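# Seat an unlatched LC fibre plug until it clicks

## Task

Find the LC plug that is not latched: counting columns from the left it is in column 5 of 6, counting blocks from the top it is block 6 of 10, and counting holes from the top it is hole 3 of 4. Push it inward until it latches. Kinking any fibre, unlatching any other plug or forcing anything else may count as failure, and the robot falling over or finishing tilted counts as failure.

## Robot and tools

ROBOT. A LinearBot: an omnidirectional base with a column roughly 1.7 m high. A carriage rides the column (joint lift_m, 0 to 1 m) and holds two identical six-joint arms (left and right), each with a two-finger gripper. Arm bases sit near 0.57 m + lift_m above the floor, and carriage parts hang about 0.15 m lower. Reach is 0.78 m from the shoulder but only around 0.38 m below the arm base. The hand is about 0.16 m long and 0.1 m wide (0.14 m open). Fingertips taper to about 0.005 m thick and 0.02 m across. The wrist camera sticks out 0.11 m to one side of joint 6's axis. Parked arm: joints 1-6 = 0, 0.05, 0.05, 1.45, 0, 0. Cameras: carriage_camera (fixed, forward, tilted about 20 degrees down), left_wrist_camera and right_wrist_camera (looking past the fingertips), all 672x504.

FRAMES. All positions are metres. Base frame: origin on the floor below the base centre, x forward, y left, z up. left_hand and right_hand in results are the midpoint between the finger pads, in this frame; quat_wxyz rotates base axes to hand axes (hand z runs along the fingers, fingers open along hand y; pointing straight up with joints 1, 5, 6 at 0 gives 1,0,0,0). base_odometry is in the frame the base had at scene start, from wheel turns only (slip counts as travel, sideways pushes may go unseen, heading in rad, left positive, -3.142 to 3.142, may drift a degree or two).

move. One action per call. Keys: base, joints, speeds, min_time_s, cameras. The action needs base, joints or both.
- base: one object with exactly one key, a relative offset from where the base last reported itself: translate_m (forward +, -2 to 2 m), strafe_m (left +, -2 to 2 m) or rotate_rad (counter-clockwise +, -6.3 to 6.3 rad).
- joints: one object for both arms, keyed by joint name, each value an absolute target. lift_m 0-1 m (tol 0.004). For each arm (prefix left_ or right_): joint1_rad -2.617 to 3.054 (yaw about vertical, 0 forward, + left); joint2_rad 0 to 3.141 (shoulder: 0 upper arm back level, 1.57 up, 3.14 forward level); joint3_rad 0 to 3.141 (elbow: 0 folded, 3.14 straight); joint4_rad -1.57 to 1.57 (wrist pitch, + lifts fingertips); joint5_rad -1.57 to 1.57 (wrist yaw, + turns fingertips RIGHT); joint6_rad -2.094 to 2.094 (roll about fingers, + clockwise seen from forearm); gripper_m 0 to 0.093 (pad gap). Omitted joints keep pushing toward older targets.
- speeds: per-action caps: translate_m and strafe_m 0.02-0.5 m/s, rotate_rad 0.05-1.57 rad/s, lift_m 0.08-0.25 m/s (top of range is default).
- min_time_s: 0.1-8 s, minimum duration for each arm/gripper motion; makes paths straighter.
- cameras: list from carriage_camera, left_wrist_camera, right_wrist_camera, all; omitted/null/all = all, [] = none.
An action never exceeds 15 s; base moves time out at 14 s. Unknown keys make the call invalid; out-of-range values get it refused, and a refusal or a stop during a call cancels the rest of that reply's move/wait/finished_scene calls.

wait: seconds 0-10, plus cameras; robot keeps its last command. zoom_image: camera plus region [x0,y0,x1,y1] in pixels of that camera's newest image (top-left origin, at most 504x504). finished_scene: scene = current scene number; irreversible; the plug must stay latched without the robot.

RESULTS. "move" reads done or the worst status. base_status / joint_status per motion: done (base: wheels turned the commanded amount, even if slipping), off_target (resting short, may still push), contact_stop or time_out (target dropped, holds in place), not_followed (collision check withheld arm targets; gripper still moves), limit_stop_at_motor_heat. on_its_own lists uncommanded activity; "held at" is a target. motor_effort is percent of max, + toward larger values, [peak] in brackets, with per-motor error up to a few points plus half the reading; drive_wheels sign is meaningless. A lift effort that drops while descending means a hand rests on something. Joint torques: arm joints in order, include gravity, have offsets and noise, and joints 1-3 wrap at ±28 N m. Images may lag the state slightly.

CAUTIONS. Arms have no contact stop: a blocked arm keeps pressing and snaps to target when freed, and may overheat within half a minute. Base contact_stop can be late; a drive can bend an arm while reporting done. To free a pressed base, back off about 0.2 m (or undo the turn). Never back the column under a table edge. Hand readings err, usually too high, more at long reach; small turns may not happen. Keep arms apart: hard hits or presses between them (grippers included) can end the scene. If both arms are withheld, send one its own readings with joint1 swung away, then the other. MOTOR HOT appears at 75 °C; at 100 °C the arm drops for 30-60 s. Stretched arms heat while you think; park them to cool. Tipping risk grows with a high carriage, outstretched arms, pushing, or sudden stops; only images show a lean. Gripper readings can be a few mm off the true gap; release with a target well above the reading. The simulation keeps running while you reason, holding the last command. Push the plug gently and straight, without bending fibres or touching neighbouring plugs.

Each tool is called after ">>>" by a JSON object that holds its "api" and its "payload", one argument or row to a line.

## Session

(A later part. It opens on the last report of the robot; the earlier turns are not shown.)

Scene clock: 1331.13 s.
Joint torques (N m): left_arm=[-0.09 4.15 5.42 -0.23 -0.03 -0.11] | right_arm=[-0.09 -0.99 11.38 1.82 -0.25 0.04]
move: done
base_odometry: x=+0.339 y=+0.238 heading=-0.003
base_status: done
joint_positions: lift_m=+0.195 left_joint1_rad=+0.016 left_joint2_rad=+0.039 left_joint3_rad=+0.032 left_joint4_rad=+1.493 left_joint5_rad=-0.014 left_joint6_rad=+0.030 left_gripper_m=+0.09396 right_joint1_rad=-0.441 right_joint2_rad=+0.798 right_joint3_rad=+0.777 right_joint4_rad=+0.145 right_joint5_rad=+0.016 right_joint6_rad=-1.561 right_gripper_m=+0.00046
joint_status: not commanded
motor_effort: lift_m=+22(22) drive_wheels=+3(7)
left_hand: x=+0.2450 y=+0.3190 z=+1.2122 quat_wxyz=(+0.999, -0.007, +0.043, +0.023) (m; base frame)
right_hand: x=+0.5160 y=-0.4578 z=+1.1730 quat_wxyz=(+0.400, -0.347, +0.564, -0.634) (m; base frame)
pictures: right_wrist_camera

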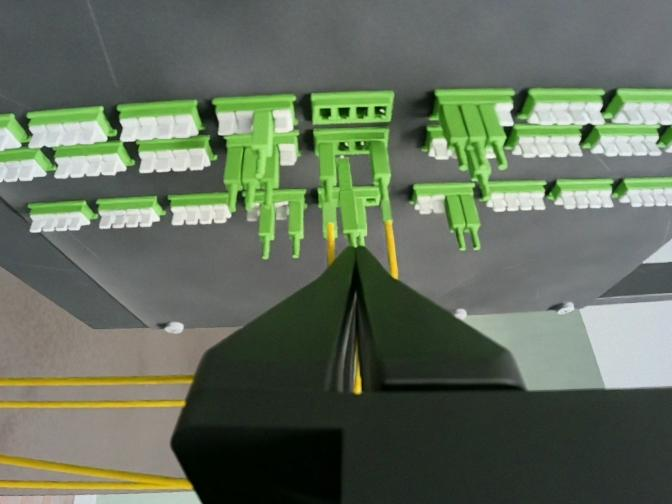

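>>> {"api": "move", "payload": {
  "base": {"translate_m": 0.004},
  "joints": {"lift_m":0.1957},
  "speeds": {"translate_m": 0.02},
  "cameras": []
}}

>>> {"api": "wait", "payload": {
  "seconds": 0.5,
  "cameras": ["right_wrist_camera"]
}}

>>> {"api": "zoom_image", "payload": {
  "camera": "right_wrist_camera",
  "region": [310, 130, 380, 210]
}}

>>> {"api": "move", "payload": {
  "base": {"translate_m": 0.003},
  "speeds": {"translate_m": 0.02},
  "cameras": []
}}

>>> {"api": "wait", "payload": {
  "seconds": 0.5,
  "cameras": ["right_wrist_camera"]
}}

>>> {"api": "zoom_image", "payload": {
  "camera": "right_wrist_camera",
  "region": [310, 130, 380, 210]
}}

Scene clock: 1345.50 s.
Joint torques (N m): left_arm=[-0.05 4.15 5.52 -0.28 -0.01 -0.11] | right_arm=[-0.08 -0.96 11.41 1.84 -0.24 0.05]
move: done
base_odometry: x=+0.343 y=+0.238 heading=-0.004
base_status: done
joint_positions: lift_m=+0.196 left_joint1_rad=+0.016 left_joint2_rad=+0.039 left_joint3_rad=+0.032 left_joint4_rad=+1.493 left_joint5_rad=-0.014 left_joint6_rad=+0.030 left_gripper_m=+0.09396 right_joint1_rad=-0.441 right_joint2_rad=+0.798 right_joint3_rad=+0.777 right_joint4_rad=+0.145 right_joint5_rad=+0.015 right_joint6_rad=-1.561 right_gripper_m=+0.00046
joint_status: all done
motor_effort: lift_m=+25(26) drive_wheels=-3(5)
left_hand: x=+0.2450 y=+0.3190 z=+1.2123 quat_wxyz=(+0.999, -0.007, +0.043, +0.023) (m; base frame)
right_hand: x=+0.5160 y=-0.4578 z=+1.1731 quat_wxyz=(+0.400, -0.347, +0.564, -0.634) (m; base frame)
pictures: none
No camera images: "cameras" was empty.

Scene clock: 1346.00 s.
Joint torques (N m): left_arm=[-0.08 4.31 5.44 -0.24 -0.02 -0.1] | right_arm=[-0.08 -0.96 11.4 1.83 -0.24 0.04]
base_odometry: x=+0.343 y=+0.238 heading=-0.004
base_status: done
joint_positions: lift_m=+0.196 left_joint1_rad=+0.016 left_joint2_rad=+0.039 left_joint3_rad=+0.032 left_joint4_rad=+1.493 left_joint5_rad=-0.014 left_joint6_rad=+0.030 left_gripper_m=+0.09396 right_joint1_rad=-0.441 right_joint2_rad=+0.798 right_joint3_rad=+0.777 right_joint4_rad=+0.145 right_joint5_rad=+0.015 right_joint6_rad=-1.561 right_gripper_m=+0.00046
joint_status: all done
motor_effort: lift_m=+25(26) drive_wheels=-1(5)
left_hand: x=+0.2450 y=+0.3190 z=+1.2123 quat_wxyz=(+0.999, -0.007, +0.043, +0.023) (m; base frame)
right_hand: x=+0.5160 y=-0.4578 z=+1.1731 quat_wxyz=(+0.400, -0.347, +0.564, -0.634) (m; base frame)
wait: 0.50 s; at rest by 0.27 s
pictures: right_wrist_camera

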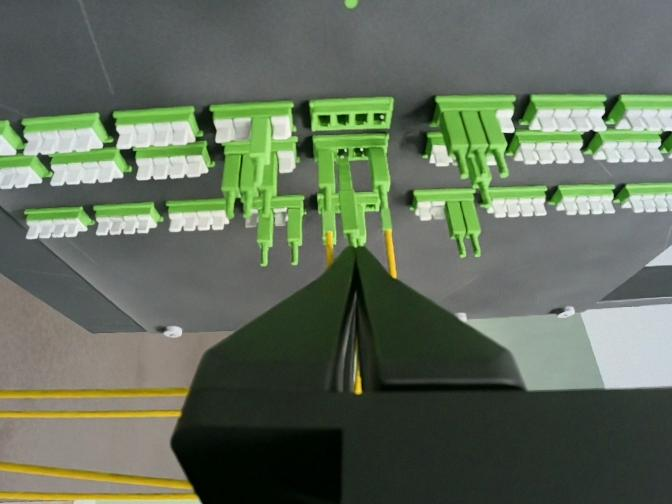

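Scaled by 6.300 from the camera's 672x504 image, which has a finer 960x720 frame.

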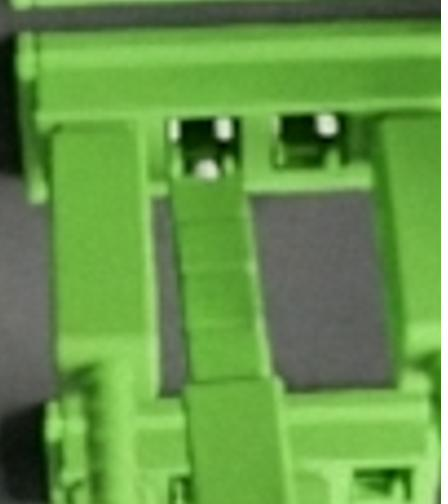

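Scene clock: 1346.53 s.
Joint torques (N m): left_arm=[-0.12 4.12 5.37 -0.26 -0.01 -0.13] | right_arm=[-0.01 -0.91 11.47 1.82 -0.26 0.04]
move: done
base_odometry: x=+0.346 y=+0.238 heading=-0.004
base_status: done
joint_positions: lift_m=+0.196 left_joint1_rad=+0.016 left_joint2_rad=+0.039 left_joint3_rad=+0.032 left_joint4_rad=+1.493 left_joint5_rad=-0.014 left_joint6_rad=+0.030 left_gripper_m=+0.09396 right_joint1_rad=-0.442 right_joint2_rad=+0.798 right_joint3_rad=+0.777 right_joint4_rad=+0.145 right_joint5_rad=+0.018 right_joint6_rad=-1.561 right_gripper_m=+0.00046
joint_status: not commanded
motor_effort: lift_m=+25(26) drive_wheels=-1(4)
left_hand: x=+0.2450 y=+0.3190 z=+1.2123 quat_wxyz=(+0.999, -0.007, +0.043, +0.023) (m; base frame)
right_hand: x=+0.5157 y=-0.4584 z=+1.1731 quat_wxyz=(+0.399, -0.346, +0.564, -0.635) (m; base frame)
pictures: none
No camera images: "cameras" was empty.

Scene clock: 1347.03 s.
Joint torques (N m): left_arm=[-0.05 4.23 5.49 -0.25 -0.01 -0.12] | right_arm=[-0.01 -0.98 11.41 1.83 -0.28 0.04]
base_odometry: x=+0.346 y=+0.238 heading=-0.004
base_status: done
joint_positions: lift_m=+0.196 left_joint1_rad=+0.016 left_joint2_rad=+0.039 left_joint3_rad=+0.032 left_joint4_rad=+1.493 left_joint5_rad=-0.014 left_joint6_rad=+0.030 left_gripper_m=+0.09396 right_joint1_rad=-0.442 right_joint2_rad=+0.798 right_joint3_rad=+0.777 right_joint4_rad=+0.145 right_joint5_rad=+0.018 right_joint6_rad=-1.561 right_gripper_m=+0.00046
joint_status: not commanded
motor_effort: lift_m=+25(26) drive_wheels=-2(4)
left_hand: x=+0.2450 y=+0.3190 z=+1.2123 quat_wxyz=(+0.999, -0.007, +0.043, +0.023) (m; base frame)
right_hand: x=+0.5157 y=-0.4583 z=+1.1731 quat_wxyz=(+0.399, -0.346, +0.564, -0.635) (m; base frame)
wait: 0.50 s; at rest by 0.27 s
pictures: right_wrist_camera

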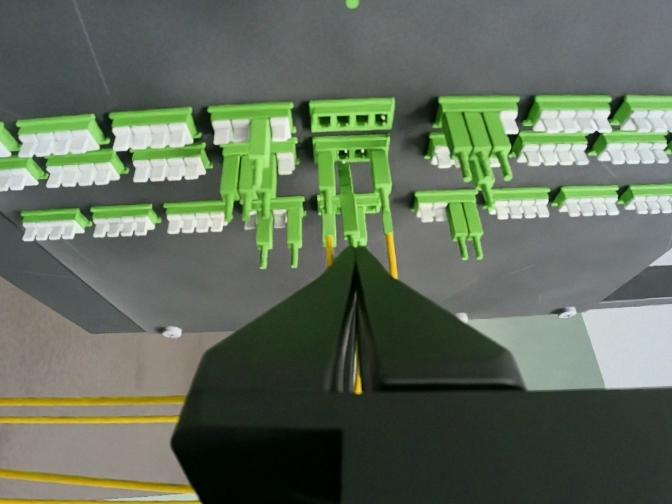

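Scaled by 6.300 from the camera's 672x504 image, which has a finer 960x720 frame.

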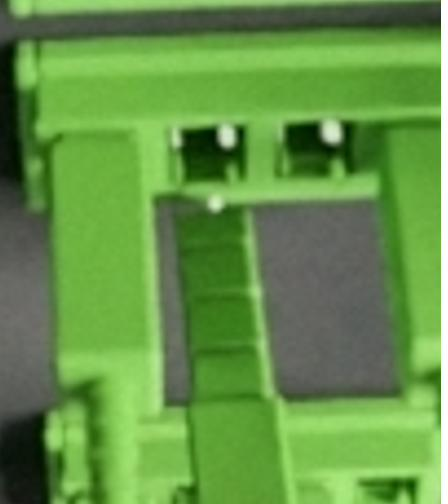

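>>> {"api": "move", "payload": {
  "base": {"translate_m": -0.010},
  "joints": {"right_joint5_rad":-0.01,"right_joint1_rad":-0.43},
  "speeds": {"translate_m": 0.02},
  "cameras": []
}}

>>> {"api": "wait", "payload": {
  "seconds": 0.5,
  "cameras": ["right_wrist_camera"]
}}

>>> {"api": "zoom_image", "payload": {
  "camera": "right_wrist_camera",
  "region": [300, 120, 400, 260]
}}

Scene clock: 1366.97 s.
Joint torques (N m): left_arm=[-0.01 4.19 5.35 -0.25 0.02 -0.1] | right_arm=[0.38 -1.03 11.38 1.83 -0.25 0.04]
move: done
base_odometry: x=+0.336 y=+0.238 heading=-0.004
base_status: done
joint_positions: lift_m=+0.196 left_joint1_rad=+0.016 left_joint2_rad=+0.039 left_joint3_rad=+0.032 left_joint4_rad=+1.493 left_joint5_rad=-0.014 left_joint6_rad=+0.030 left_gripper_m=+0.09396 right_joint1_rad=-0.437 right_joint2_rad=+0.798 right_joint3_rad=+0.777 right_joint4_rad=+0.145 right_joint5_rad=+0.007 right_joint6_rad=-1.561 right_gripper_m=+0.00046
joint_status: all done
motor_effort: lift_m=+25(25) drive_wheels=+1(5)
left_hand: x=+0.2450 y=+0.3190 z=+1.2123 quat_wxyz=(+0.999, -0.007, +0.043, +0.023) (m; base frame)
right_hand: x=+0.5172 y=-0.4552 z=+1.1731 quat_wxyz=(+0.404, -0.351, +0.561, -0.632) (m; base frame)
pictures: none
No camera images: "cameras" was empty.

Scene clock: 1367.47 s.
Joint torques (N m): left_arm=[-0.12 4.25 5.56 -0.26 0 -0.11] | right_arm=[0.38 -0.96 11.4 1.81 -0.27 0.04]
base_odometry: x=+0.336 y=+0.238 heading=-0.004
base_status: done
joint_positions: lift_m=+0.196 left_joint1_rad=+0.016 left_joint2_rad=+0.039 left_joint3_rad=+0.032 left_joint4_rad=+1.493 left_joint5_rad=-0.014 left_joint6_rad=+0.030 left_gripper_m=+0.09396 right_joint1_rad=-0.437 right_joint2_rad=+0.798 right_joint3_rad=+0.777 right_joint4_rad=+0.145 right_joint5_rad=+0.007 right_joint6_rad=-1.561 right_gripper_m=+0.00046
joint_status: all done
motor_effort: lift_m=+25(25) drive_wheels=+0(5)
left_hand: x=+0.2450 y=+0.3190 z=+1.2123 quat_wxyz=(+0.999, -0.007, +0.043, +0.023) (m; base frame)
right_hand: x=+0.5172 y=-0.4552 z=+1.1731 quat_wxyz=(+0.404, -0.351, +0.561, -0.632) (m; base frame)
wait: 0.50 s; at rest by 0.27 s
pictures: right_wrist_camera

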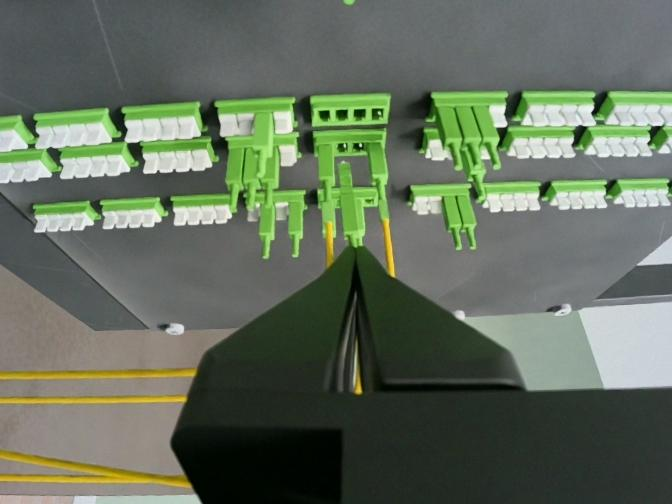

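Scaled by 3.600 from the camera's 672x504 image, which has a finer 960x720 frame.

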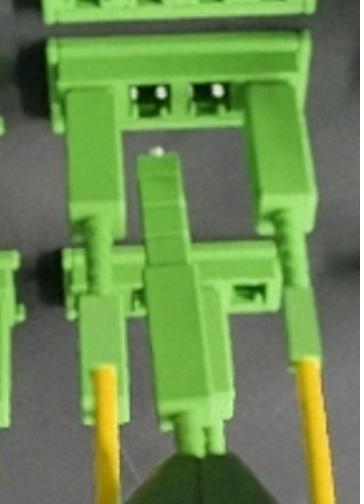

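>>> {"api": "move", "payload": {
  "base": {"translate_m": 0.005},
  "speeds": {"translate_m": 0.02},
  "cameras": []
}}

>>> {"api": "wait", "payload": {
  "seconds": 0.5,
  "cameras": ["right_wrist_camera"]
}}

>>> {"api": "zoom_image", "payload": {
  "camera": "right_wrist_camera",
  "region": [310, 130, 380, 210]
}}

Scene clock: 1417.73 s.
Joint torques (N m): left_arm=[-0.16 4.22 5.52 -0.24 -0.01 -0.12] | right_arm=[0.38 -0.91 11.44 1.81 -0.25 0.04]
move: done
base_odometry: x=+0.341 y=+0.238 heading=-0.004
base_status: done
joint_positions: lift_m=+0.196 left_joint1_rad=+0.016 left_joint2_rad=+0.039 left_joint3_rad=+0.032 left_joint4_rad=+1.493 left_joint5_rad=-0.014 left_joint6_rad=+0.030 left_gripper_m=+0.09396 right_joint1_rad=-0.437 right_joint2_rad=+0.798 right_joint3_rad=+0.777 right_joint4_rad=+0.145 right_joint5_rad=+0.007 right_joint6_rad=-1.561 right_gripper_m=+0.00046
joint_status: not commanded
motor_effort: lift_m=+24(25) drive_wheels=-4(7)
left_hand: x=+0.2450 y=+0.3190 z=+1.2123 quat_wxyz=(+0.999, -0.007, +0.043, +0.023) (m; base frame)
right_hand: x=+0.5173 y=-0.4551 z=+1.1731 quat_wxyz=(+0.404, -0.351, +0.561, -0.632) (m; base frame)
pictures: none
No camera images: "cameras" was empty.

Scene clock: 1418.23 s.
Joint torques (N m): left_arm=[-0.03 4.07 5.41 -0.26 -0.03 -0.12] | right_arm=[0.38 -1.01 11.43 1.81 -0.25 0.04]
base_odometry: x=+0.341 y=+0.238 heading=-0.004
base_status: done
joint_positions: lift_m=+0.196 left_joint1_rad=+0.016 left_joint2_rad=+0.039 left_joint3_rad=+0.032 left_joint4_rad=+1.493 left_joint5_rad=-0.014 left_joint6_rad=+0.030 left_gripper_m=+0.09396 right_joint1_rad=-0.437 right_joint2_rad=+0.798 right_joint3_rad=+0.777 right_joint4_rad=+0.145 right_joint5_rad=+0.007 right_joint6_rad=-1.561 right_gripper_m=+0.00046
joint_status: not commanded
motor_effort: lift_m=+24(25) drive_wheels=-4(7)
left_hand: x=+0.2450 y=+0.3190 z=+1.2123 quat_wxyz=(+0.999, -0.007, +0.043, +0.023) (m; base frame)
right_hand: x=+0.5173 y=-0.4551 z=+1.1731 quat_wxyz=(+0.404, -0.351, +0.561, -0.632) (m; base frame)
wait: 0.50 s; at rest by 0.27 s
pictures: right_wrist_camera

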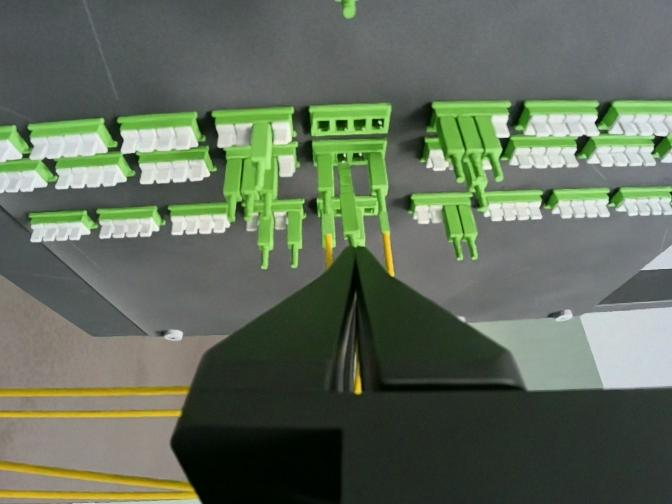

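Scaled by 6.300 from the camera's 672x504 image, which has a finer 960x720 frame.

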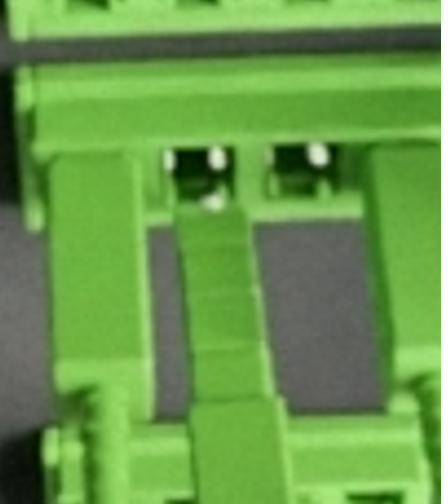

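>>> {"api": "move", "payload": {
  "base": {"translate_m": 0.002},
  "joints": {"lift_m":0.1947},
  "speeds": {"translate_m": 0.02},
  "cameras": []
}}

>>> {"api": "wait", "payload": {
  "seconds": 0.5,
  "cameras": ["right_wrist_camera"]
}}

>>> {"api": "zoom_image", "payload": {
  "camera": "right_wrist_camera",
  "region": [310, 130, 380, 210]
}}

>>> {"api": "move", "payload": {
  "base": {"translate_m": 0.002},
  "speeds": {"translate_m": 0.02},
  "cameras": []
}}

>>> {"api": "wait", "payload": {
  "seconds": 0.5,
  "cameras": ["right_wrist_camera"]
}}

>>> {"api": "zoom_image", "payload": {
  "camera": "right_wrist_camera",
  "region": [310, 130, 380, 210]
}}

Scene clock: 1434.10 s.
Joint torques (N m): left_arm=[-0.1 4.23 5.52 -0.23 0 -0.1] | right_arm=[0.38 -0.91 11.38 1.82 -0.25 0.04]
move: done
base_odometry: x=+0.342 y=+0.238 heading=-0.004
base_status: done
joint_positions: lift_m=+0.195 left_joint1_rad=+0.016 left_joint2_rad=+0.039 left_joint3_rad=+0.032 left_joint4_rad=+1.492 left_joint5_rad=-0.014 left_joint6_rad=+0.030 left_gripper_m=+0.09396 right_joint1_rad=-0.437 right_joint2_rad=+0.798 right_joint3_rad=+0.777 right_joint4_rad=+0.145 right_joint5_rad=+0.006 right_joint6_rad=-1.561 right_gripper_m=+0.00046
joint_status: all done
motor_effort: lift_m=+23(23) drive_wheels=-3(5)
left_hand: x=+0.2452 y=+0.3190 z=+1.2116 quat_wxyz=(+0.999, -0.007, +0.043, +0.023) (m; base frame)
right_hand: x=+0.5172 y=-0.4549 z=+1.1726 quat_wxyz=(+0.404, -0.351, +0.561, -0.632) (m; base frame)
pictures: none
No camera images: "cameras" was empty.

Scene clock: 1434.60 s.
Joint torques (N m): left_arm=[-0.09 4.16 5.48 -0.22 -0.02 -0.13] | right_arm=[0.36 -0.98 11.4 1.83 -0.26 0.04]
base_odometry: x=+0.342 y=+0.238 heading=-0.004
base_status: done
joint_positions: lift_m=+0.195 left_joint1_rad=+0.016 left_joint2_rad=+0.039 left_joint3_rad=+0.032 left_joint4_rad=+1.492 left_joint5_rad=-0.014 left_joint6_rad=+0.030 left_gripper_m=+0.09396 right_joint1_rad=-0.437 right_joint2_rad=+0.798 right_joint3_rad=+0.777 right_joint4_rad=+0.145 right_joint5_rad=+0.006 right_joint6_rad=-1.561 right_gripper_m=+0.00046
joint_status: all done
motor_effort: lift_m=+22(23) drive_wheels=-3(5)
left_hand: x=+0.2452 y=+0.3190 z=+1.2116 quat_wxyz=(+0.999, -0.007, +0.043, +0.023) (m; base frame)
right_hand: x=+0.5172 y=-0.4549 z=+1.1726 quat_wxyz=(+0.404, -0.351, +0.561, -0.632) (m; base frame)
wait: 0.50 s; at rest by 0.27 s
pictures: right_wrist_camera

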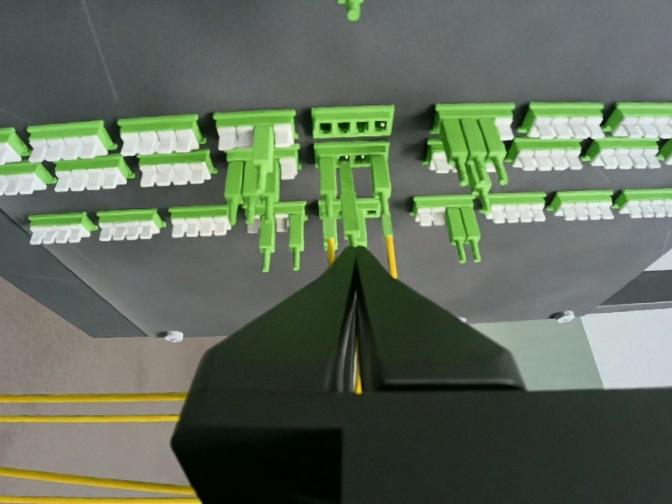

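Scaled by 6.300 from the camera's 672x504 image, which has a finer 960x720 frame.

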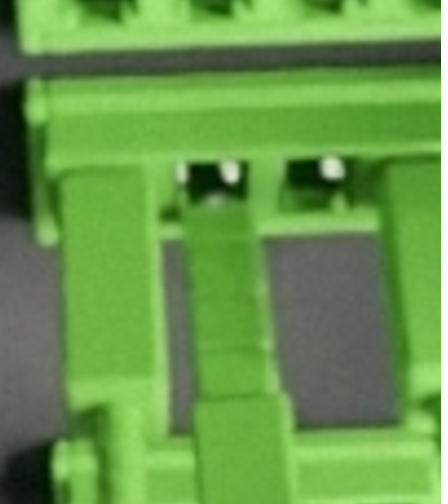

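Scene clock: 1435.10 s.
Joint torques (N m): left_arm=[-0.02 4.18 5.44 -0.23 0.02 -0.13] | right_arm=[0.38 -0.9 11.45 1.81 -0.27 0.05]
move: done
base_odometry: x=+0.344 y=+0.238 heading=-0.004
base_status: done
joint_positions: lift_m=+0.195 left_joint1_rad=+0.016 left_joint2_rad=+0.039 left_joint3_rad=+0.032 left_joint4_rad=+1.492 left_joint5_rad=-0.014 left_joint6_rad=+0.030 left_gripper_m=+0.09396 right_joint1_rad=-0.437 right_joint2_rad=+0.798 right_joint3_rad=+0.777 right_joint4_rad=+0.146 right_joint5_rad=+0.009 right_joint6_rad=-1.561 right_gripper_m=+0.00046
joint_status: not commanded
motor_effort: lift_m=+22(23) drive_wheels=-2(5)
left_hand: x=+0.2453 y=+0.3190 z=+1.2116 quat_wxyz=(+0.999, -0.007, +0.043, +0.023) (m; base frame)
right_hand: x=+0.5170 y=-0.4554 z=+1.1728 quat_wxyz=(+0.403, -0.350, +0.561, -0.632) (m; base frame)
pictures: none
No camera images: "cameras" was empty.

Scene clock: 1435.60 s.
Joint torques (N m): left_arm=[-0.17 4.3 5.34 -0.24 -0.01 -0.13] | right_arm=[0.36 -0.91 11.4 1.83 -0.24 0.05]
base_odometry: x=+0.344 y=+0.238 heading=-0.004
base_status: done
joint_positions: lift_m=+0.195 left_joint1_rad=+0.016 left_joint2_rad=+0.039 left_joint3_rad=+0.032 left_joint4_rad=+1.491 left_joint5_rad=-0.014 left_joint6_rad=+0.030 left_gripper_m=+0.09396 right_joint1_rad=-0.437 right_joint2_rad=+0.798 right_joint3_rad=+0.777 right_joint4_rad=+0.146 right_joint5_rad=+0.008 right_joint6_rad=-1.561 right_gripper_m=+0.00046
joint_status: not commanded
motor_effort: lift_m=+22(23) drive_wheels=+1(5)
left_hand: x=+0.2454 y=+0.3190 z=+1.2116 quat_wxyz=(+0.999, -0.007, +0.043, +0.023) (m; base frame)
right_hand: x=+0.5171 y=-0.4552 z=+1.1728 quat_wxyz=(+0.404, -0.350, +0.561, -0.632) (m; base frame)
wait: 0.50 s; at rest by 0.27 s
pictures: right_wrist_camera

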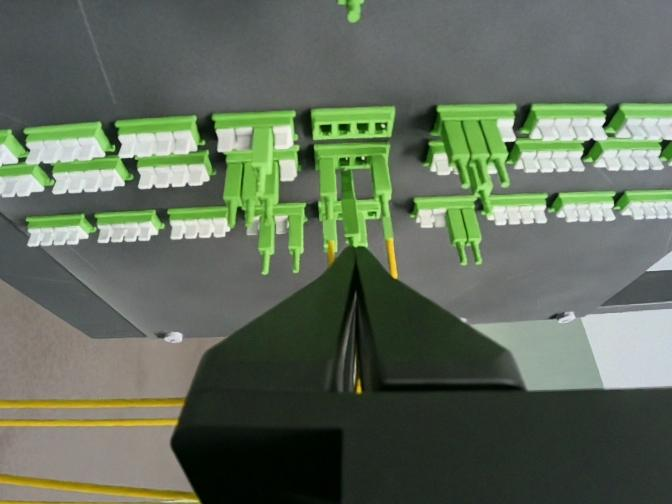

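Scaled by 6.300 from the camera's 672x504 image, which has a finer 960x720 frame.

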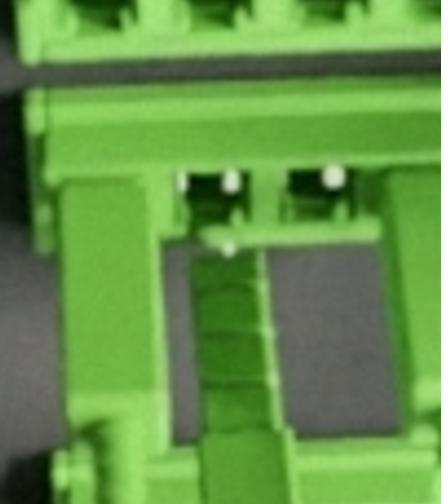

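>>> {"api": "move", "payload": {
  "base": {"translate_m": -0.012},
  "speeds": {"translate_m": 0.03},
  "cameras": []
}}

>>> {"api": "wait", "payload": {
  "seconds": 0.5,
  "cameras": ["right_wrist_camera"]
}}

>>> {"api": "zoom_image", "payload": {
  "camera": "right_wrist_camera",
  "region": [310, 120, 410, 260]
}}

Scene clock: 1451.20 s.
Joint torques (N m): left_arm=[-0.13 4.23 5.45 -0.23 -0.02 -0.11] | right_arm=[0.36 -0.95 11.4 1.81 -0.25 0.04]
move: done
base_odometry: x=+0.332 y=+0.238 heading=-0.004
base_status: done
joint_positions: lift_m=+0.195 left_joint1_rad=+0.016 left_joint2_rad=+0.039 left_joint3_rad=+0.032 left_joint4_rad=+1.491 left_joint5_rad=-0.014 left_joint6_rad=+0.030 left_gripper_m=+0.09396 right_joint1_rad=-0.437 right_joint2_rad=+0.798 right_joint3_rad=+0.777 right_joint4_rad=+0.146 right_joint5_rad=+0.007 right_joint6_rad=-1.561 right_gripper_m=+0.00046
joint_status: not commanded
motor_effort: lift_m=+22(23) drive_wheels=-3(4)
left_hand: x=+0.2454 y=+0.3190 z=+1.2116 quat_wxyz=(+0.999, -0.007, +0.043, +0.023) (m; base frame)
right_hand: x=+0.5172 y=-0.4550 z=+1.1728 quat_wxyz=(+0.404, -0.351, +0.561, -0.632) (m; base frame)
pictures: none
No camera images: "cameras" was empty.

Scene clock: 1451.70 s.
Joint torques (N m): left_arm=[-0.09 4.15 5.42 -0.23 -0.01 -0.11] | right_arm=[0.38 -0.94 11.38 1.81 -0.26 0.04]
base_odometry: x=+0.332 y=+0.238 heading=-0.004
base_status: done
joint_positions: lift_m=+0.195 left_joint1_rad=+0.016 left_joint2_rad=+0.039 left_joint3_rad=+0.032 left_joint4_rad=+1.491 left_joint5_rad=-0.014 left_joint6_rad=+0.030 left_gripper_m=+0.09396 right_joint1_rad=-0.437 right_joint2_rad=+0.798 right_joint3_rad=+0.777 right_joint4_rad=+0.146 right_joint5_rad=+0.007 right_joint6_rad=-1.561 right_gripper_m=+0.00046
joint_status: not commanded
motor_effort: lift_m=+22(23) drive_wheels=-1(4)
left_hand: x=+0.2454 y=+0.3190 z=+1.2116 quat_wxyz=(+0.999, -0.007, +0.043, +0.023) (m; base frame)
right_hand: x=+0.5172 y=-0.4550 z=+1.1728 quat_wxyz=(+0.404, -0.351, +0.561, -0.632) (m; base frame)
wait: 0.50 s; at rest by 0.27 s
pictures: right_wrist_camera

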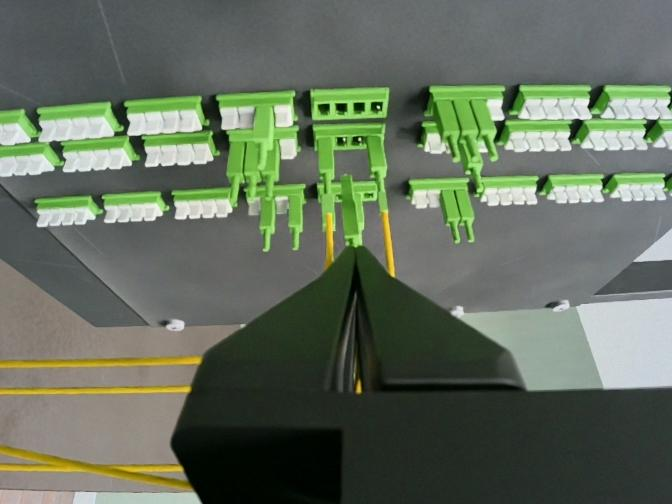

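Scaled by 3.600 from the camera's 672x504 image, which has a finer 960x720 frame.

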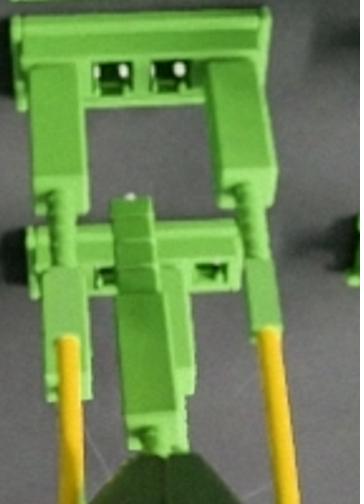

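>>> {"api": "move", "payload": {
  "base": {"strafe_m": 0.0025},
  "joints": {"lift_m":0.1939},
  "speeds": {"strafe_m": 0.02},
  "cameras": []
}}

>>> {"api": "move", "payload": {
  "base": {"translate_m": 0.012},
  "speeds": {"translate_m": 0.03},
  "cameras": []
}}

>>> {"api": "wait", "payload": {
  "seconds": 0.5,
  "cameras": ["right_wrist_camera"]
}}

>>> {"api": "zoom_image", "payload": {
  "camera": "right_wrist_camera",
  "region": [310, 130, 390, 250]
}}

Scene clock: 1475.93 s.
Joint torques (N m): left_arm=[-0.06 4.19 5.35 -0.23 0 -0.13] | right_arm=[0.38 -0.91 11.48 1.81 -0.23 0.05]
move: done
base_odometry: x=+0.333 y=+0.240 heading=-0.004
base_status: done
joint_positions: lift_m=+0.194 left_joint1_rad=+0.016 left_joint2_rad=+0.039 left_joint3_rad=+0.032 left_joint4_rad=+1.491 left_joint5_rad=-0.014 left_joint6_rad=+0.030 left_gripper_m=+0.09396 right_joint1_rad=-0.437 right_joint2_rad=+0.798 right_joint3_rad=+0.777 right_joint4_rad=+0.146 right_joint5_rad=+0.004 right_joint6_rad=-1.561 right_gripper_m=+0.00046
joint_status: all done
motor_effort: lift_m=+22(22) drive_wheels=+1(9)
left_hand: x=+0.2454 y=+0.3190 z=+1.2108 quat_wxyz=(+0.999, -0.007, +0.043, +0.023) (m; base frame)
right_hand: x=+0.5174 y=-0.4546 z=+1.1721 quat_wxyz=(+0.405, -0.351, +0.560, -0.632) (m; base frame)
pictures: none
No camera images: "cameras" was empty.

Scene clock: 1476.77 s.
Joint torques (N m): left_arm=[-0.12 4.19 5.46 -0.22 0 -0.12] | right_arm=[0.36 -0.94 11.38 1.81 -0.23 0.05]
move: done
base_odometry: x=+0.344 y=+0.240 heading=-0.004
base_status: done
joint_positions: lift_m=+0.194 left_joint1_rad=+0.016 left_joint2_rad=+0.039 left_joint3_rad=+0.032 left_joint4_rad=+1.492 left_joint5_rad=-0.014 left_joint6_rad=+0.030 left_gripper_m=+0.09396 right_joint1_rad=-0.437 right_joint2_rad=+0.798 right_joint3_rad=+0.777 right_joint4_rad=+0.146 right_joint5_rad=+0.004 right_joint6_rad=-1.561 right_gripper_m=+0.00046
joint_status: not commanded
motor_effort: lift_m=+22(22) drive_wheels=-2(8)
left_hand: x=+0.2453 y=+0.3190 z=+1.2108 quat_wxyz=(+0.999, -0.007, +0.043, +0.023) (m; base frame)
right_hand: x=+0.5173 y=-0.4546 z=+1.1721 quat_wxyz=(+0.405, -0.351, +0.560, -0.632) (m; base frame)
pictures: none
No camera images: "cameras" was empty.

Scene clock: 1477.27 s.
Joint torques (N m): left_arm=[-0.06 4.15 5.48 -0.22 -0.01 -0.11] | right_arm=[0.38 -0.94 11.38 1.81 -0.24 0.04]
base_odometry: x=+0.344 y=+0.240 heading=-0.004
base_status: done
joint_positions: lift_m=+0.194 left_joint1_rad=+0.016 left_joint2_rad=+0.039 left_joint3_rad=+0.032 left_joint4_rad=+1.492 left_joint5_rad=-0.014 left_joint6_rad=+0.030 left_gripper_m=+0.09396 right_joint1_rad=-0.437 right_joint2_rad=+0.798 right_joint3_rad=+0.777 right_joint4_rad=+0.146 right_joint5_rad=+0.004 right_joint6_rad=-1.561 right_gripper_m=+0.00046
joint_status: not commanded
motor_effort: lift_m=+22(22) drive_wheels=-2(8)
left_hand: x=+0.2453 y=+0.3190 z=+1.2108 quat_wxyz=(+0.999, -0.007, +0.043, +0.023) (m; base frame)
right_hand: x=+0.5173 y=-0.4546 z=+1.1721 quat_wxyz=(+0.405, -0.351, +0.560, -0.632) (m; base frame)
wait: 0.50 s; at rest by 0.27 s
pictures: right_wrist_camera

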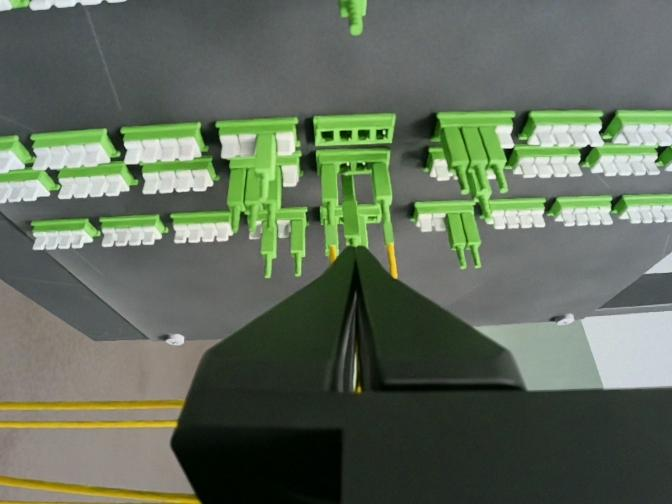

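Scaled by 4.200 from the camera's 672x504 image, which has a finer 960x720 frame.

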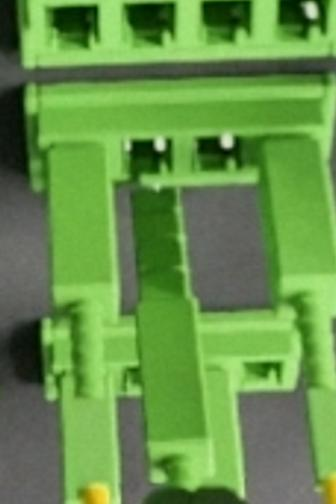

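>>> {"api": "move", "payload": {
  "base": {"strafe_m": 0.001},
  "speeds": {"strafe_m": 0.02},
  "cameras": []
}}

>>> {"api": "move", "payload": {
  "base": {"translate_m": 0.002},
  "speeds": {"translate_m": 0.03},
  "cameras": []
}}

>>> {"api": "wait", "payload": {
  "seconds": 0.5,
  "cameras": ["right_wrist_camera"]
}}

>>> {"api": "zoom_image", "payload": {
  "camera": "right_wrist_camera",
  "region": [310, 140, 380, 210]
}}

>>> {"api": "move", "payload": {
  "base": {"translate_m": 0.002},
  "speeds": {"translate_m": 0.03},
  "cameras": []
}}

>>> {"api": "wait", "payload": {
  "seconds": 0.5,
  "cameras": ["right_wrist_camera"]
}}

>>> {"api": "zoom_image", "payload": {
  "camera": "right_wrist_camera",
  "region": [310, 140, 380, 210]
}}

Scene clock: 1491.07 s.
Joint torques (N m): left_arm=[-0.12 4.18 5.41 -0.22 0.01 -0.12] | right_arm=[0.38 -0.91 11.37 1.82 -0.23 0.04]
move: done
base_odometry: x=+0.344 y=+0.241 heading=-0.004
base_status: done
joint_positions: lift_m=+0.194 left_joint1_rad=+0.016 left_joint2_rad=+0.039 left_joint3_rad=+0.032 left_joint4_rad=+1.492 left_joint5_rad=-0.014 left_joint6_rad=+0.030 left_gripper_m=+0.09396 right_joint1_rad=-0.437 right_joint2_rad=+0.798 right_joint3_rad=+0.777 right_joint4_rad=+0.146 right_joint5_rad=+0.004 right_joint6_rad=-1.561 right_gripper_m=+0.00046
joint_status: not commanded
motor_effort: lift_m=+22(22) drive_wheels=-1(7)
left_hand: x=+0.2453 y=+0.3190 z=+1.2108 quat_wxyz=(+0.999, -0.007, +0.043, +0.023) (m; base frame)
right_hand: x=+0.5173 y=-0.4546 z=+1.1721 quat_wxyz=(+0.405, -0.351, +0.560, -0.632) (m; base frame)
pictures: none
No camera images: "cameras" was empty.

Scene clock: 1491.57 s.
Joint torques (N m): left_arm=[-0.1 4.03 5.45 -0.22 0.01 -0.12] | right_arm=[0.35 -0.94 11.38 1.81 -0.32 0.04]
move: done
base_odometry: x=+0.346 y=+0.241 heading=-0.004
base_status: done
joint_positions: lift_m=+0.194 left_joint1_rad=+0.016 left_joint2_rad=+0.039 left_joint3_rad=+0.032 left_joint4_rad=+1.492 left_joint5_rad=-0.014 left_joint6_rad=+0.030 left_gripper_m=+0.09396 right_joint1_rad=-0.437 right_joint2_rad=+0.798 right_joint3_rad=+0.777 right_joint4_rad=+0.146 right_joint5_rad=+0.013 right_joint6_rad=-1.561 right_gripper_m=+0.00046
joint_status: not commanded
motor_effort: lift_m=+22(22) drive_wheels=+0(3)
left_hand: x=+0.2452 y=+0.3190 z=+1.2108 quat_wxyz=(+0.999, -0.007, +0.043, +0.023) (m; base frame)
right_hand: x=+0.5167 y=-0.4560 z=+1.1722 quat_wxyz=(+0.402, -0.348, +0.562, -0.633) (m; base frame)
pictures: none
No camera images: "cameras" was empty.

Scene clock: 1492.07 s.
Joint torques (N m): left_arm=[-0.08 4.18 5.56 -0.23 0.02 -0.13] | right_arm=[0.38 -0.91 11.38 1.82 -0.35 0.04]
base_odometry: x=+0.346 y=+0.241 heading=-0.004
base_status: done
joint_positions: lift_m=+0.194 left_joint1_rad=+0.016 left_joint2_rad=+0.039 left_joint3_rad=+0.032 left_joint4_rad=+1.492 left_joint5_rad=-0.014 left_joint6_rad=+0.030 left_gripper_m=+0.09396 right_joint1_rad=-0.437 right_joint2_rad=+0.798 right_joint3_rad=+0.777 right_joint4_rad=+0.146 right_joint5_rad=+0.015 right_joint6_rad=-1.561 right_gripper_m=+0.00046
joint_status: not commanded
motor_effort: lift_m=+22(22) drive_wheels=-1(3)
left_hand: x=+0.2452 y=+0.3190 z=+1.2108 quat_wxyz=(+0.999, -0.007, +0.043, +0.023) (m; base frame)
right_hand: x=+0.5165 y=-0.4564 z=+1.1722 quat_wxyz=(+0.402, -0.348, +0.562, -0.634) (m; base frame)
wait: 0.50 s; at rest by 0.27 s
pictures: right_wrist_camera

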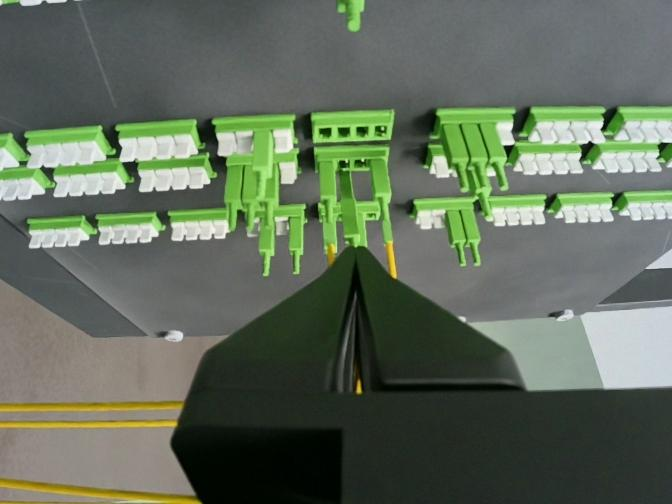

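Scaled by 7.200 from the camera's 672x504 image, which has a finer 960x720 frame.

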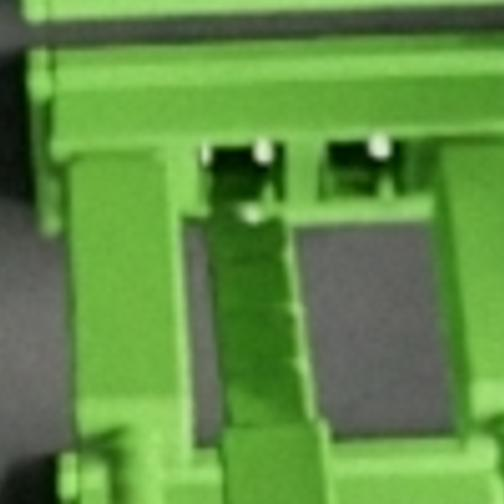

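Scene clock: 1492.57 s.
Joint torques (N m): left_arm=[-0.05 4.19 5.42 -0.23 0 -0.12] | right_arm=[0.35 -0.51 11.38 1.79 -0.38 0.04]
move: done
base_odometry: x=+0.348 y=+0.241 heading=-0.004
base_status: done
joint_positions: lift_m=+0.194 left_joint1_rad=+0.016 left_joint2_rad=+0.039 left_joint3_rad=+0.032 left_joint4_rad=+1.492 left_joint5_rad=-0.014 left_joint6_rad=+0.030 left_gripper_m=+0.09396 right_joint1_rad=-0.437 right_joint2_rad=+0.794 right_joint3_rad=+0.777 right_joint4_rad=+0.147 right_joint5_rad=+0.019 right_joint6_rad=-1.561 right_gripper_m=+0.00046
joint_status: not commanded
motor_effort: lift_m=+22(22) drive_wheels=-1(1)
left_hand: x=+0.2452 y=+0.3190 z=+1.2108 quat_wxyz=(+0.999, -0.007, +0.043, +0.023) (m; base frame)
right_hand: x=+0.5153 y=-0.4564 z=+1.1735 quat_wxyz=(+0.402, -0.346, +0.562, -0.636) (m; base frame)
pictures: none
No camera images: "cameras" was empty.

Scene clock: 1493.07 s.
Joint torques (N m): left_arm=[-0.13 4.21 5.39 -0.25 -0.02 -0.1] | right_arm=[0.38 -0.55 11.37 1.8 -0.38 0.04]
base_odometry: x=+0.348 y=+0.241 heading=-0.004
base_status: done
joint_positions: lift_m=+0.194 left_joint1_rad=+0.016 left_joint2_rad=+0.039 left_joint3_rad=+0.032 left_joint4_rad=+1.492 left_joint5_rad=-0.014 left_joint6_rad=+0.030 left_gripper_m=+0.09396 right_joint1_rad=-0.437 right_joint2_rad=+0.794 right_joint3_rad=+0.777 right_joint4_rad=+0.147 right_joint5_rad=+0.019 right_joint6_rad=-1.561 right_gripper_m=+0.00046
joint_status: not commanded
motor_effort: lift_m=+21(22) drive_wheels=+2(1)
left_hand: x=+0.2452 y=+0.3190 z=+1.2108 quat_wxyz=(+0.999, -0.007, +0.043, +0.023) (m; base frame)
right_hand: x=+0.5152 y=-0.4565 z=+1.1735 quat_wxyz=(+0.401, -0.346, +0.562, -0.636) (m; base frame)
wait: 0.50 s; at rest by 0.27 s
pictures: right_wrist_camera

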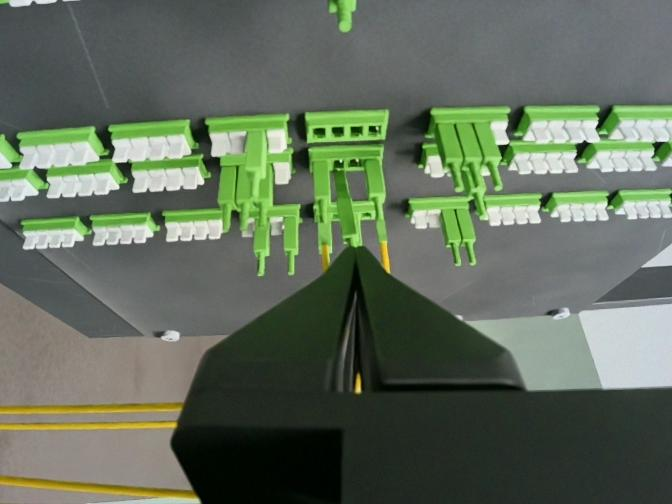

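Scaled by 7.200 from the camera's 672x504 image, which has a finer 960x720 frame.

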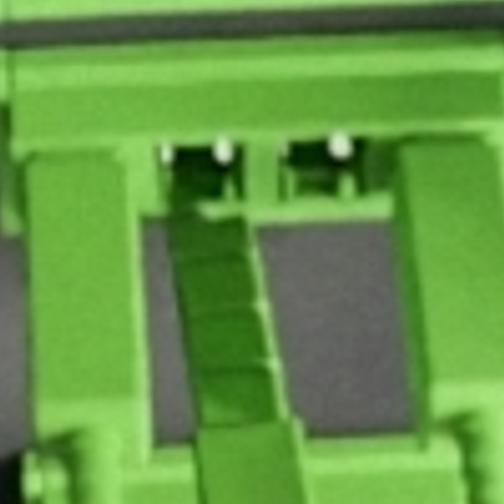

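>>> {"api": "move", "payload": {
  "base": {"translate_m": -0.012},
  "joints": {"right_joint5_rad":-0.015},
  "speeds": {"translate_m": 0.03},
  "cameras": []
}}

>>> {"api": "move", "payload": {
  "base": {"strafe_m": 0.003},
  "speeds": {"strafe_m": 0.02},
  "cameras": []
}}

>>> {"api": "wait", "payload": {
  "seconds": 0.5,
  "cameras": ["right_wrist_camera"]
}}

>>> {"api": "zoom_image", "payload": {
  "camera": "right_wrist_camera",
  "region": [310, 120, 400, 250]
}}

Scene clock: 1520.23 s.
Joint torques (N m): left_arm=[-0.06 4.14 5.42 -0.22 0.01 -0.11] | right_arm=[0.38 -0.59 11.37 1.8 -0.26 0.04]
move: done
base_odometry: x=+0.336 y=+0.241 heading=-0.004
base_status: done
joint_positions: lift_m=+0.194 left_joint1_rad=+0.016 left_joint2_rad=+0.039 left_joint3_rad=+0.032 left_joint4_rad=+1.492 left_joint5_rad=-0.014 left_joint6_rad=+0.030 left_gripper_m=+0.09396 right_joint1_rad=-0.437 right_joint2_rad=+0.794 right_joint3_rad=+0.777 right_joint4_rad=+0.147 right_joint5_rad=+0.003 right_joint6_rad=-1.561 right_gripper_m=+0.00046
joint_status: all done
motor_effort: lift_m=+22(22) drive_wheels=-2(5)
left_hand: x=+0.2452 y=+0.3190 z=+1.2108 quat_wxyz=(+0.999, -0.007, +0.043, +0.023) (m; base frame)
right_hand: x=+0.5165 y=-0.4539 z=+1.1735 quat_wxyz=(+0.406, -0.351, +0.558, -0.633) (m; base frame)
pictures: none
No camera images: "cameras" was empty.

Scene clock: 1520.87 s.
Joint torques (N m): left_arm=[-0.02 4.26 5.34 -0.26 0.01 -0.12] | right_arm=[0.38 -0.65 11.44 1.81 -0.25 0.04]
move: done
base_odometry: x=+0.336 y=+0.244 heading=-0.004
base_status: done
joint_positions: lift_m=+0.194 left_joint1_rad=+0.016 left_joint2_rad=+0.039 left_joint3_rad=+0.032 left_joint4_rad=+1.492 left_joint5_rad=-0.014 left_joint6_rad=+0.030 left_gripper_m=+0.09396 right_joint1_rad=-0.437 right_joint2_rad=+0.795 right_joint3_rad=+0.777 right_joint4_rad=+0.147 right_joint5_rad=+0.000 right_joint6_rad=-1.561 right_gripper_m=+0.00046
joint_status: not commanded
motor_effort: lift_m=+22(22) drive_wheels=+1(11)
left_hand: x=+0.2452 y=+0.3190 z=+1.2108 quat_wxyz=(+0.999, -0.007, +0.043, +0.023) (m; base frame)
right_hand: x=+0.5169 y=-0.4536 z=+1.1733 quat_wxyz=(+0.407, -0.352, +0.558, -0.632) (m; base frame)
pictures: none
No camera images: "cameras" was empty.

Scene clock: 1521.37 s.
Joint torques (N m): left_arm=[-0.13 4.22 5.39 -0.23 -0.02 -0.11] | right_arm=[0.38 -0.66 11.4 1.79 -0.23 0.05]
base_odometry: x=+0.336 y=+0.244 heading=-0.004
base_status: done
joint_positions: lift_m=+0.194 left_joint1_rad=+0.016 left_joint2_rad=+0.039 left_joint3_rad=+0.032 left_joint4_rad=+1.492 left_joint5_rad=-0.014 left_joint6_rad=+0.030 left_gripper_m=+0.09396 right_joint1_rad=-0.437 right_joint2_rad=+0.795 right_joint3_rad=+0.777 right_joint4_rad=+0.147 right_joint5_rad=+0.000 right_joint6_rad=-1.561 right_gripper_m=+0.00046
joint_status: not commanded
motor_effort: lift_m=+22(22) drive_wheels=+0(11)
left_hand: x=+0.2452 y=+0.3190 z=+1.2108 quat_wxyz=(+0.999, -0.007, +0.043, +0.023) (m; base frame)
right_hand: x=+0.5169 y=-0.4536 z=+1.1733 quat_wxyz=(+0.407, -0.352, +0.558, -0.632) (m; base frame)
wait: 0.50 s; at rest by 0.27 s
pictures: right_wrist_camera

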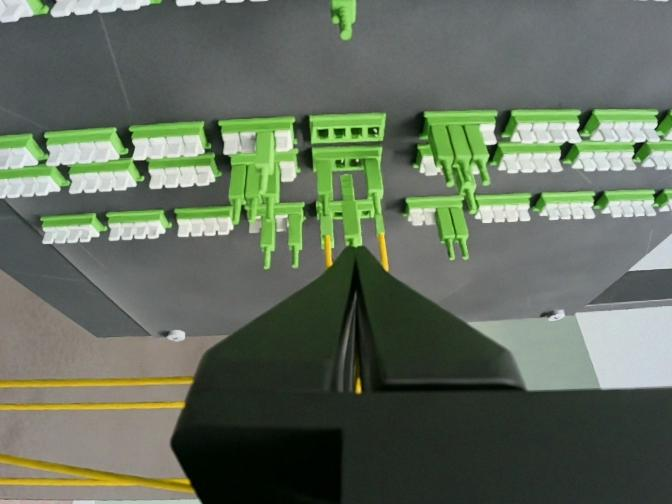

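Scaled by 3.877 from the camera's 672x504 image, which has a finer 960x720 frame.

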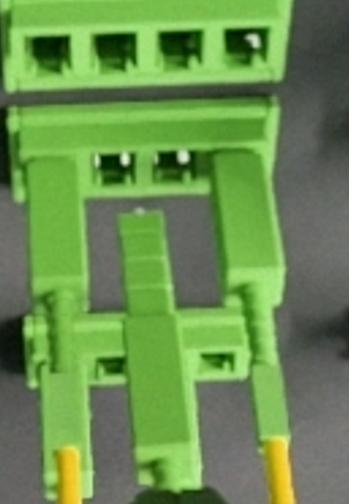

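>>> {"api": "move", "payload": {
  "base": {"translate_m": 0.004},
  "joints": {"lift_m":0.1918},
  "speeds": {"translate_m": 0.02},
  "cameras": []
}}

>>> {"api": "wait", "payload": {
  "seconds": 0.5,
  "cameras": ["right_wrist_camera"]
}}

>>> {"api": "zoom_image", "payload": {
  "camera": "right_wrist_camera",
  "region": [310, 130, 380, 250]
}}

>>> {"api": "move", "payload": {
  "base": {"translate_m": 0.002},
  "speeds": {"translate_m": 0.02},
  "cameras": []
}}

>>> {"api": "wait", "payload": {
  "seconds": 0.5,
  "cameras": ["right_wrist_camera"]
}}

>>> {"api": "zoom_image", "payload": {
  "camera": "right_wrist_camera",
  "region": [310, 130, 380, 250]
}}

Scene clock: 1568.83 s.
Joint torques (N m): left_arm=[-0.2 4.16 5.41 -0.23 0 -0.13] | right_arm=[0.38 -0.65 11.38 1.8 -0.22 0.05]
move: done
base_odometry: x=+0.340 y=+0.244 heading=-0.004
base_status: done
joint_positions: lift_m=+0.192 left_joint1_rad=+0.016 left_joint2_rad=+0.039 left_joint3_rad=+0.032 left_joint4_rad=+1.492 left_joint5_rad=-0.014 left_joint6_rad=+0.030 left_gripper_m=+0.09396 right_joint1_rad=-0.437 right_joint2_rad=+0.795 right_joint3_rad=+0.777 right_joint4_rad=+0.146 right_joint5_rad=+0.000 right_joint6_rad=-1.561 right_gripper_m=+0.00046
joint_status: all done
motor_effort: lift_m=+22(22) drive_wheels=-1(6)
left_hand: x=+0.2452 y=+0.3190 z=+1.2087 quat_wxyz=(+0.999, -0.007, +0.043, +0.023) (m; base frame)
right_hand: x=+0.5170 y=-0.4536 z=+1.1709 quat_wxyz=(+0.407, -0.352, +0.558, -0.632) (m; base frame)
pictures: none
No camera images: "cameras" was empty.

Scene clock: 1569.33 s.
Joint torques (N m): left_arm=[-0.02 4.23 5.41 -0.25 -0.01 -0.13] | right_arm=[0.38 -0.65 11.37 1.81 -0.23 0.04]
base_odometry: x=+0.340 y=+0.244 heading=-0.004
base_status: done
joint_positions: lift_m=+0.192 left_joint1_rad=+0.016 left_joint2_rad=+0.039 left_joint3_rad=+0.032 left_joint4_rad=+1.492 left_joint5_rad=-0.014 left_joint6_rad=+0.030 left_gripper_m=+0.09396 right_joint1_rad=-0.437 right_joint2_rad=+0.795 right_joint3_rad=+0.777 right_joint4_rad=+0.146 right_joint5_rad=+0.000 right_joint6_rad=-1.561 right_gripper_m=+0.00046
joint_status: all done
motor_effort: lift_m=+22(22) drive_wheels=-3(6)
left_hand: x=+0.2452 y=+0.3190 z=+1.2087 quat_wxyz=(+0.999, -0.007, +0.043, +0.023) (m; base frame)
right_hand: x=+0.5170 y=-0.4536 z=+1.1709 quat_wxyz=(+0.407, -0.352, +0.558, -0.632) (m; base frame)
wait: 0.50 s; at rest by 0.27 s
pictures: right_wrist_camera

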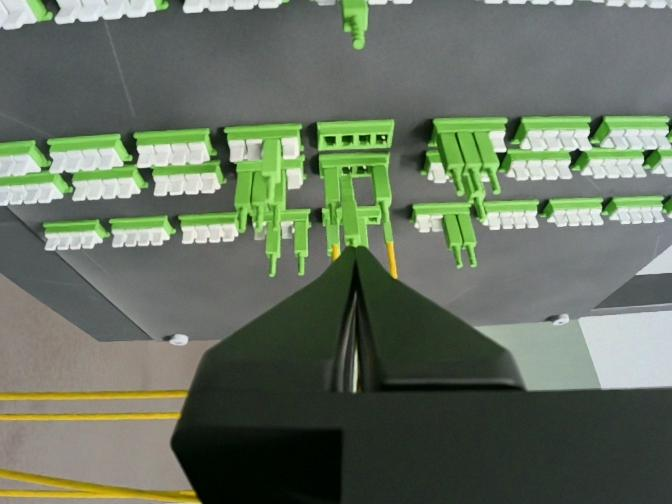

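Scaled by 4.200 from the camera's 672x504 image, which has a finer 960x720 frame.

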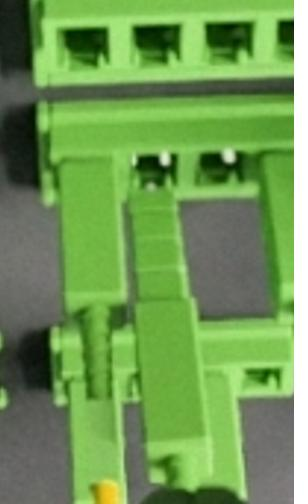

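Scene clock: 1569.83 s.
Joint torques (N m): left_arm=[-0.2 4.18 5.56 -0.23 0 -0.11] | right_arm=[0.38 -0.84 11.36 1.81 -0.23 0.04]
move: done
base_odometry: x=+0.342 y=+0.244 heading=-0.004
base_status: done
joint_positions: lift_m=+0.192 left_joint1_rad=+0.016 left_joint2_rad=+0.039 left_joint3_rad=+0.032 left_joint4_rad=+1.493 left_joint5_rad=-0.014 left_joint6_rad=+0.030 left_gripper_m=+0.09396 right_joint1_rad=-0.437 right_joint2_rad=+0.797 right_joint3_rad=+0.777 right_joint4_rad=+0.146 right_joint5_rad=+0.000 right_joint6_rad=-1.561 right_gripper_m=+0.00046
joint_status: not commanded
motor_effort: lift_m=+22(23) drive_wheels=+0(6)
left_hand: x=+0.2451 y=+0.3190 z=+1.2087 quat_wxyz=(+0.999, -0.007, +0.043, +0.023) (m; base frame)
right_hand: x=+0.5175 y=-0.4538 z=+1.1703 quat_wxyz=(+0.406, -0.353, +0.559, -0.631) (m; base frame)
pictures: none
No camera images: "cameras" was empty.

Scene clock: 1570.33 s.
Joint torques (N m): left_arm=[-0.03 4.14 5.39 -0.26 0.01 -0.13] | right_arm=[0.36 -0.88 11.4 1.81 -0.22 0.04]
base_odometry: x=+0.342 y=+0.244 heading=-0.004
base_status: done
joint_positions: lift_m=+0.192 left_joint1_rad=+0.016 left_joint2_rad=+0.039 left_joint3_rad=+0.032 left_joint4_rad=+1.493 left_joint5_rad=-0.014 left_joint6_rad=+0.030 left_gripper_m=+0.09396 right_joint1_rad=-0.437 right_joint2_rad=+0.797 right_joint3_rad=+0.777 right_joint4_rad=+0.146 right_joint5_rad=+0.000 right_joint6_rad=-1.561 right_gripper_m=+0.00046
joint_status: not commanded
motor_effort: lift_m=+22(23) drive_wheels=-1(6)
left_hand: x=+0.2451 y=+0.3190 z=+1.2087 quat_wxyz=(+0.999, -0.007, +0.043, +0.023) (m; base frame)
right_hand: x=+0.5175 y=-0.4538 z=+1.1703 quat_wxyz=(+0.406, -0.353, +0.559, -0.631) (m; base frame)
wait: 0.50 s; at rest by 0.27 s
pictures: right_wrist_camera

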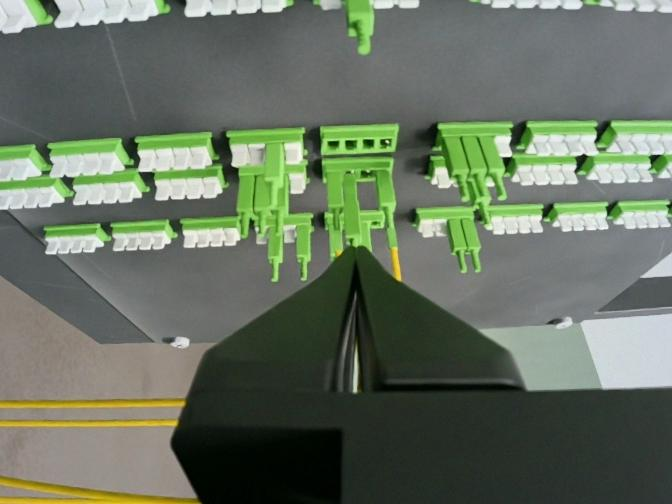

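Scaled by 4.200 from the camera's 672x504 image, which has a finer 960x720 frame.

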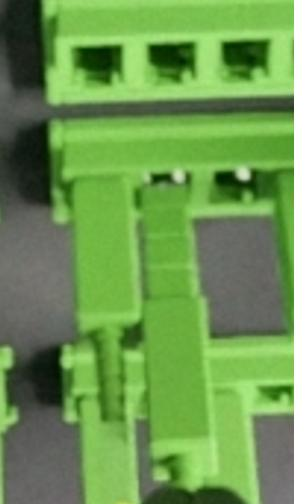

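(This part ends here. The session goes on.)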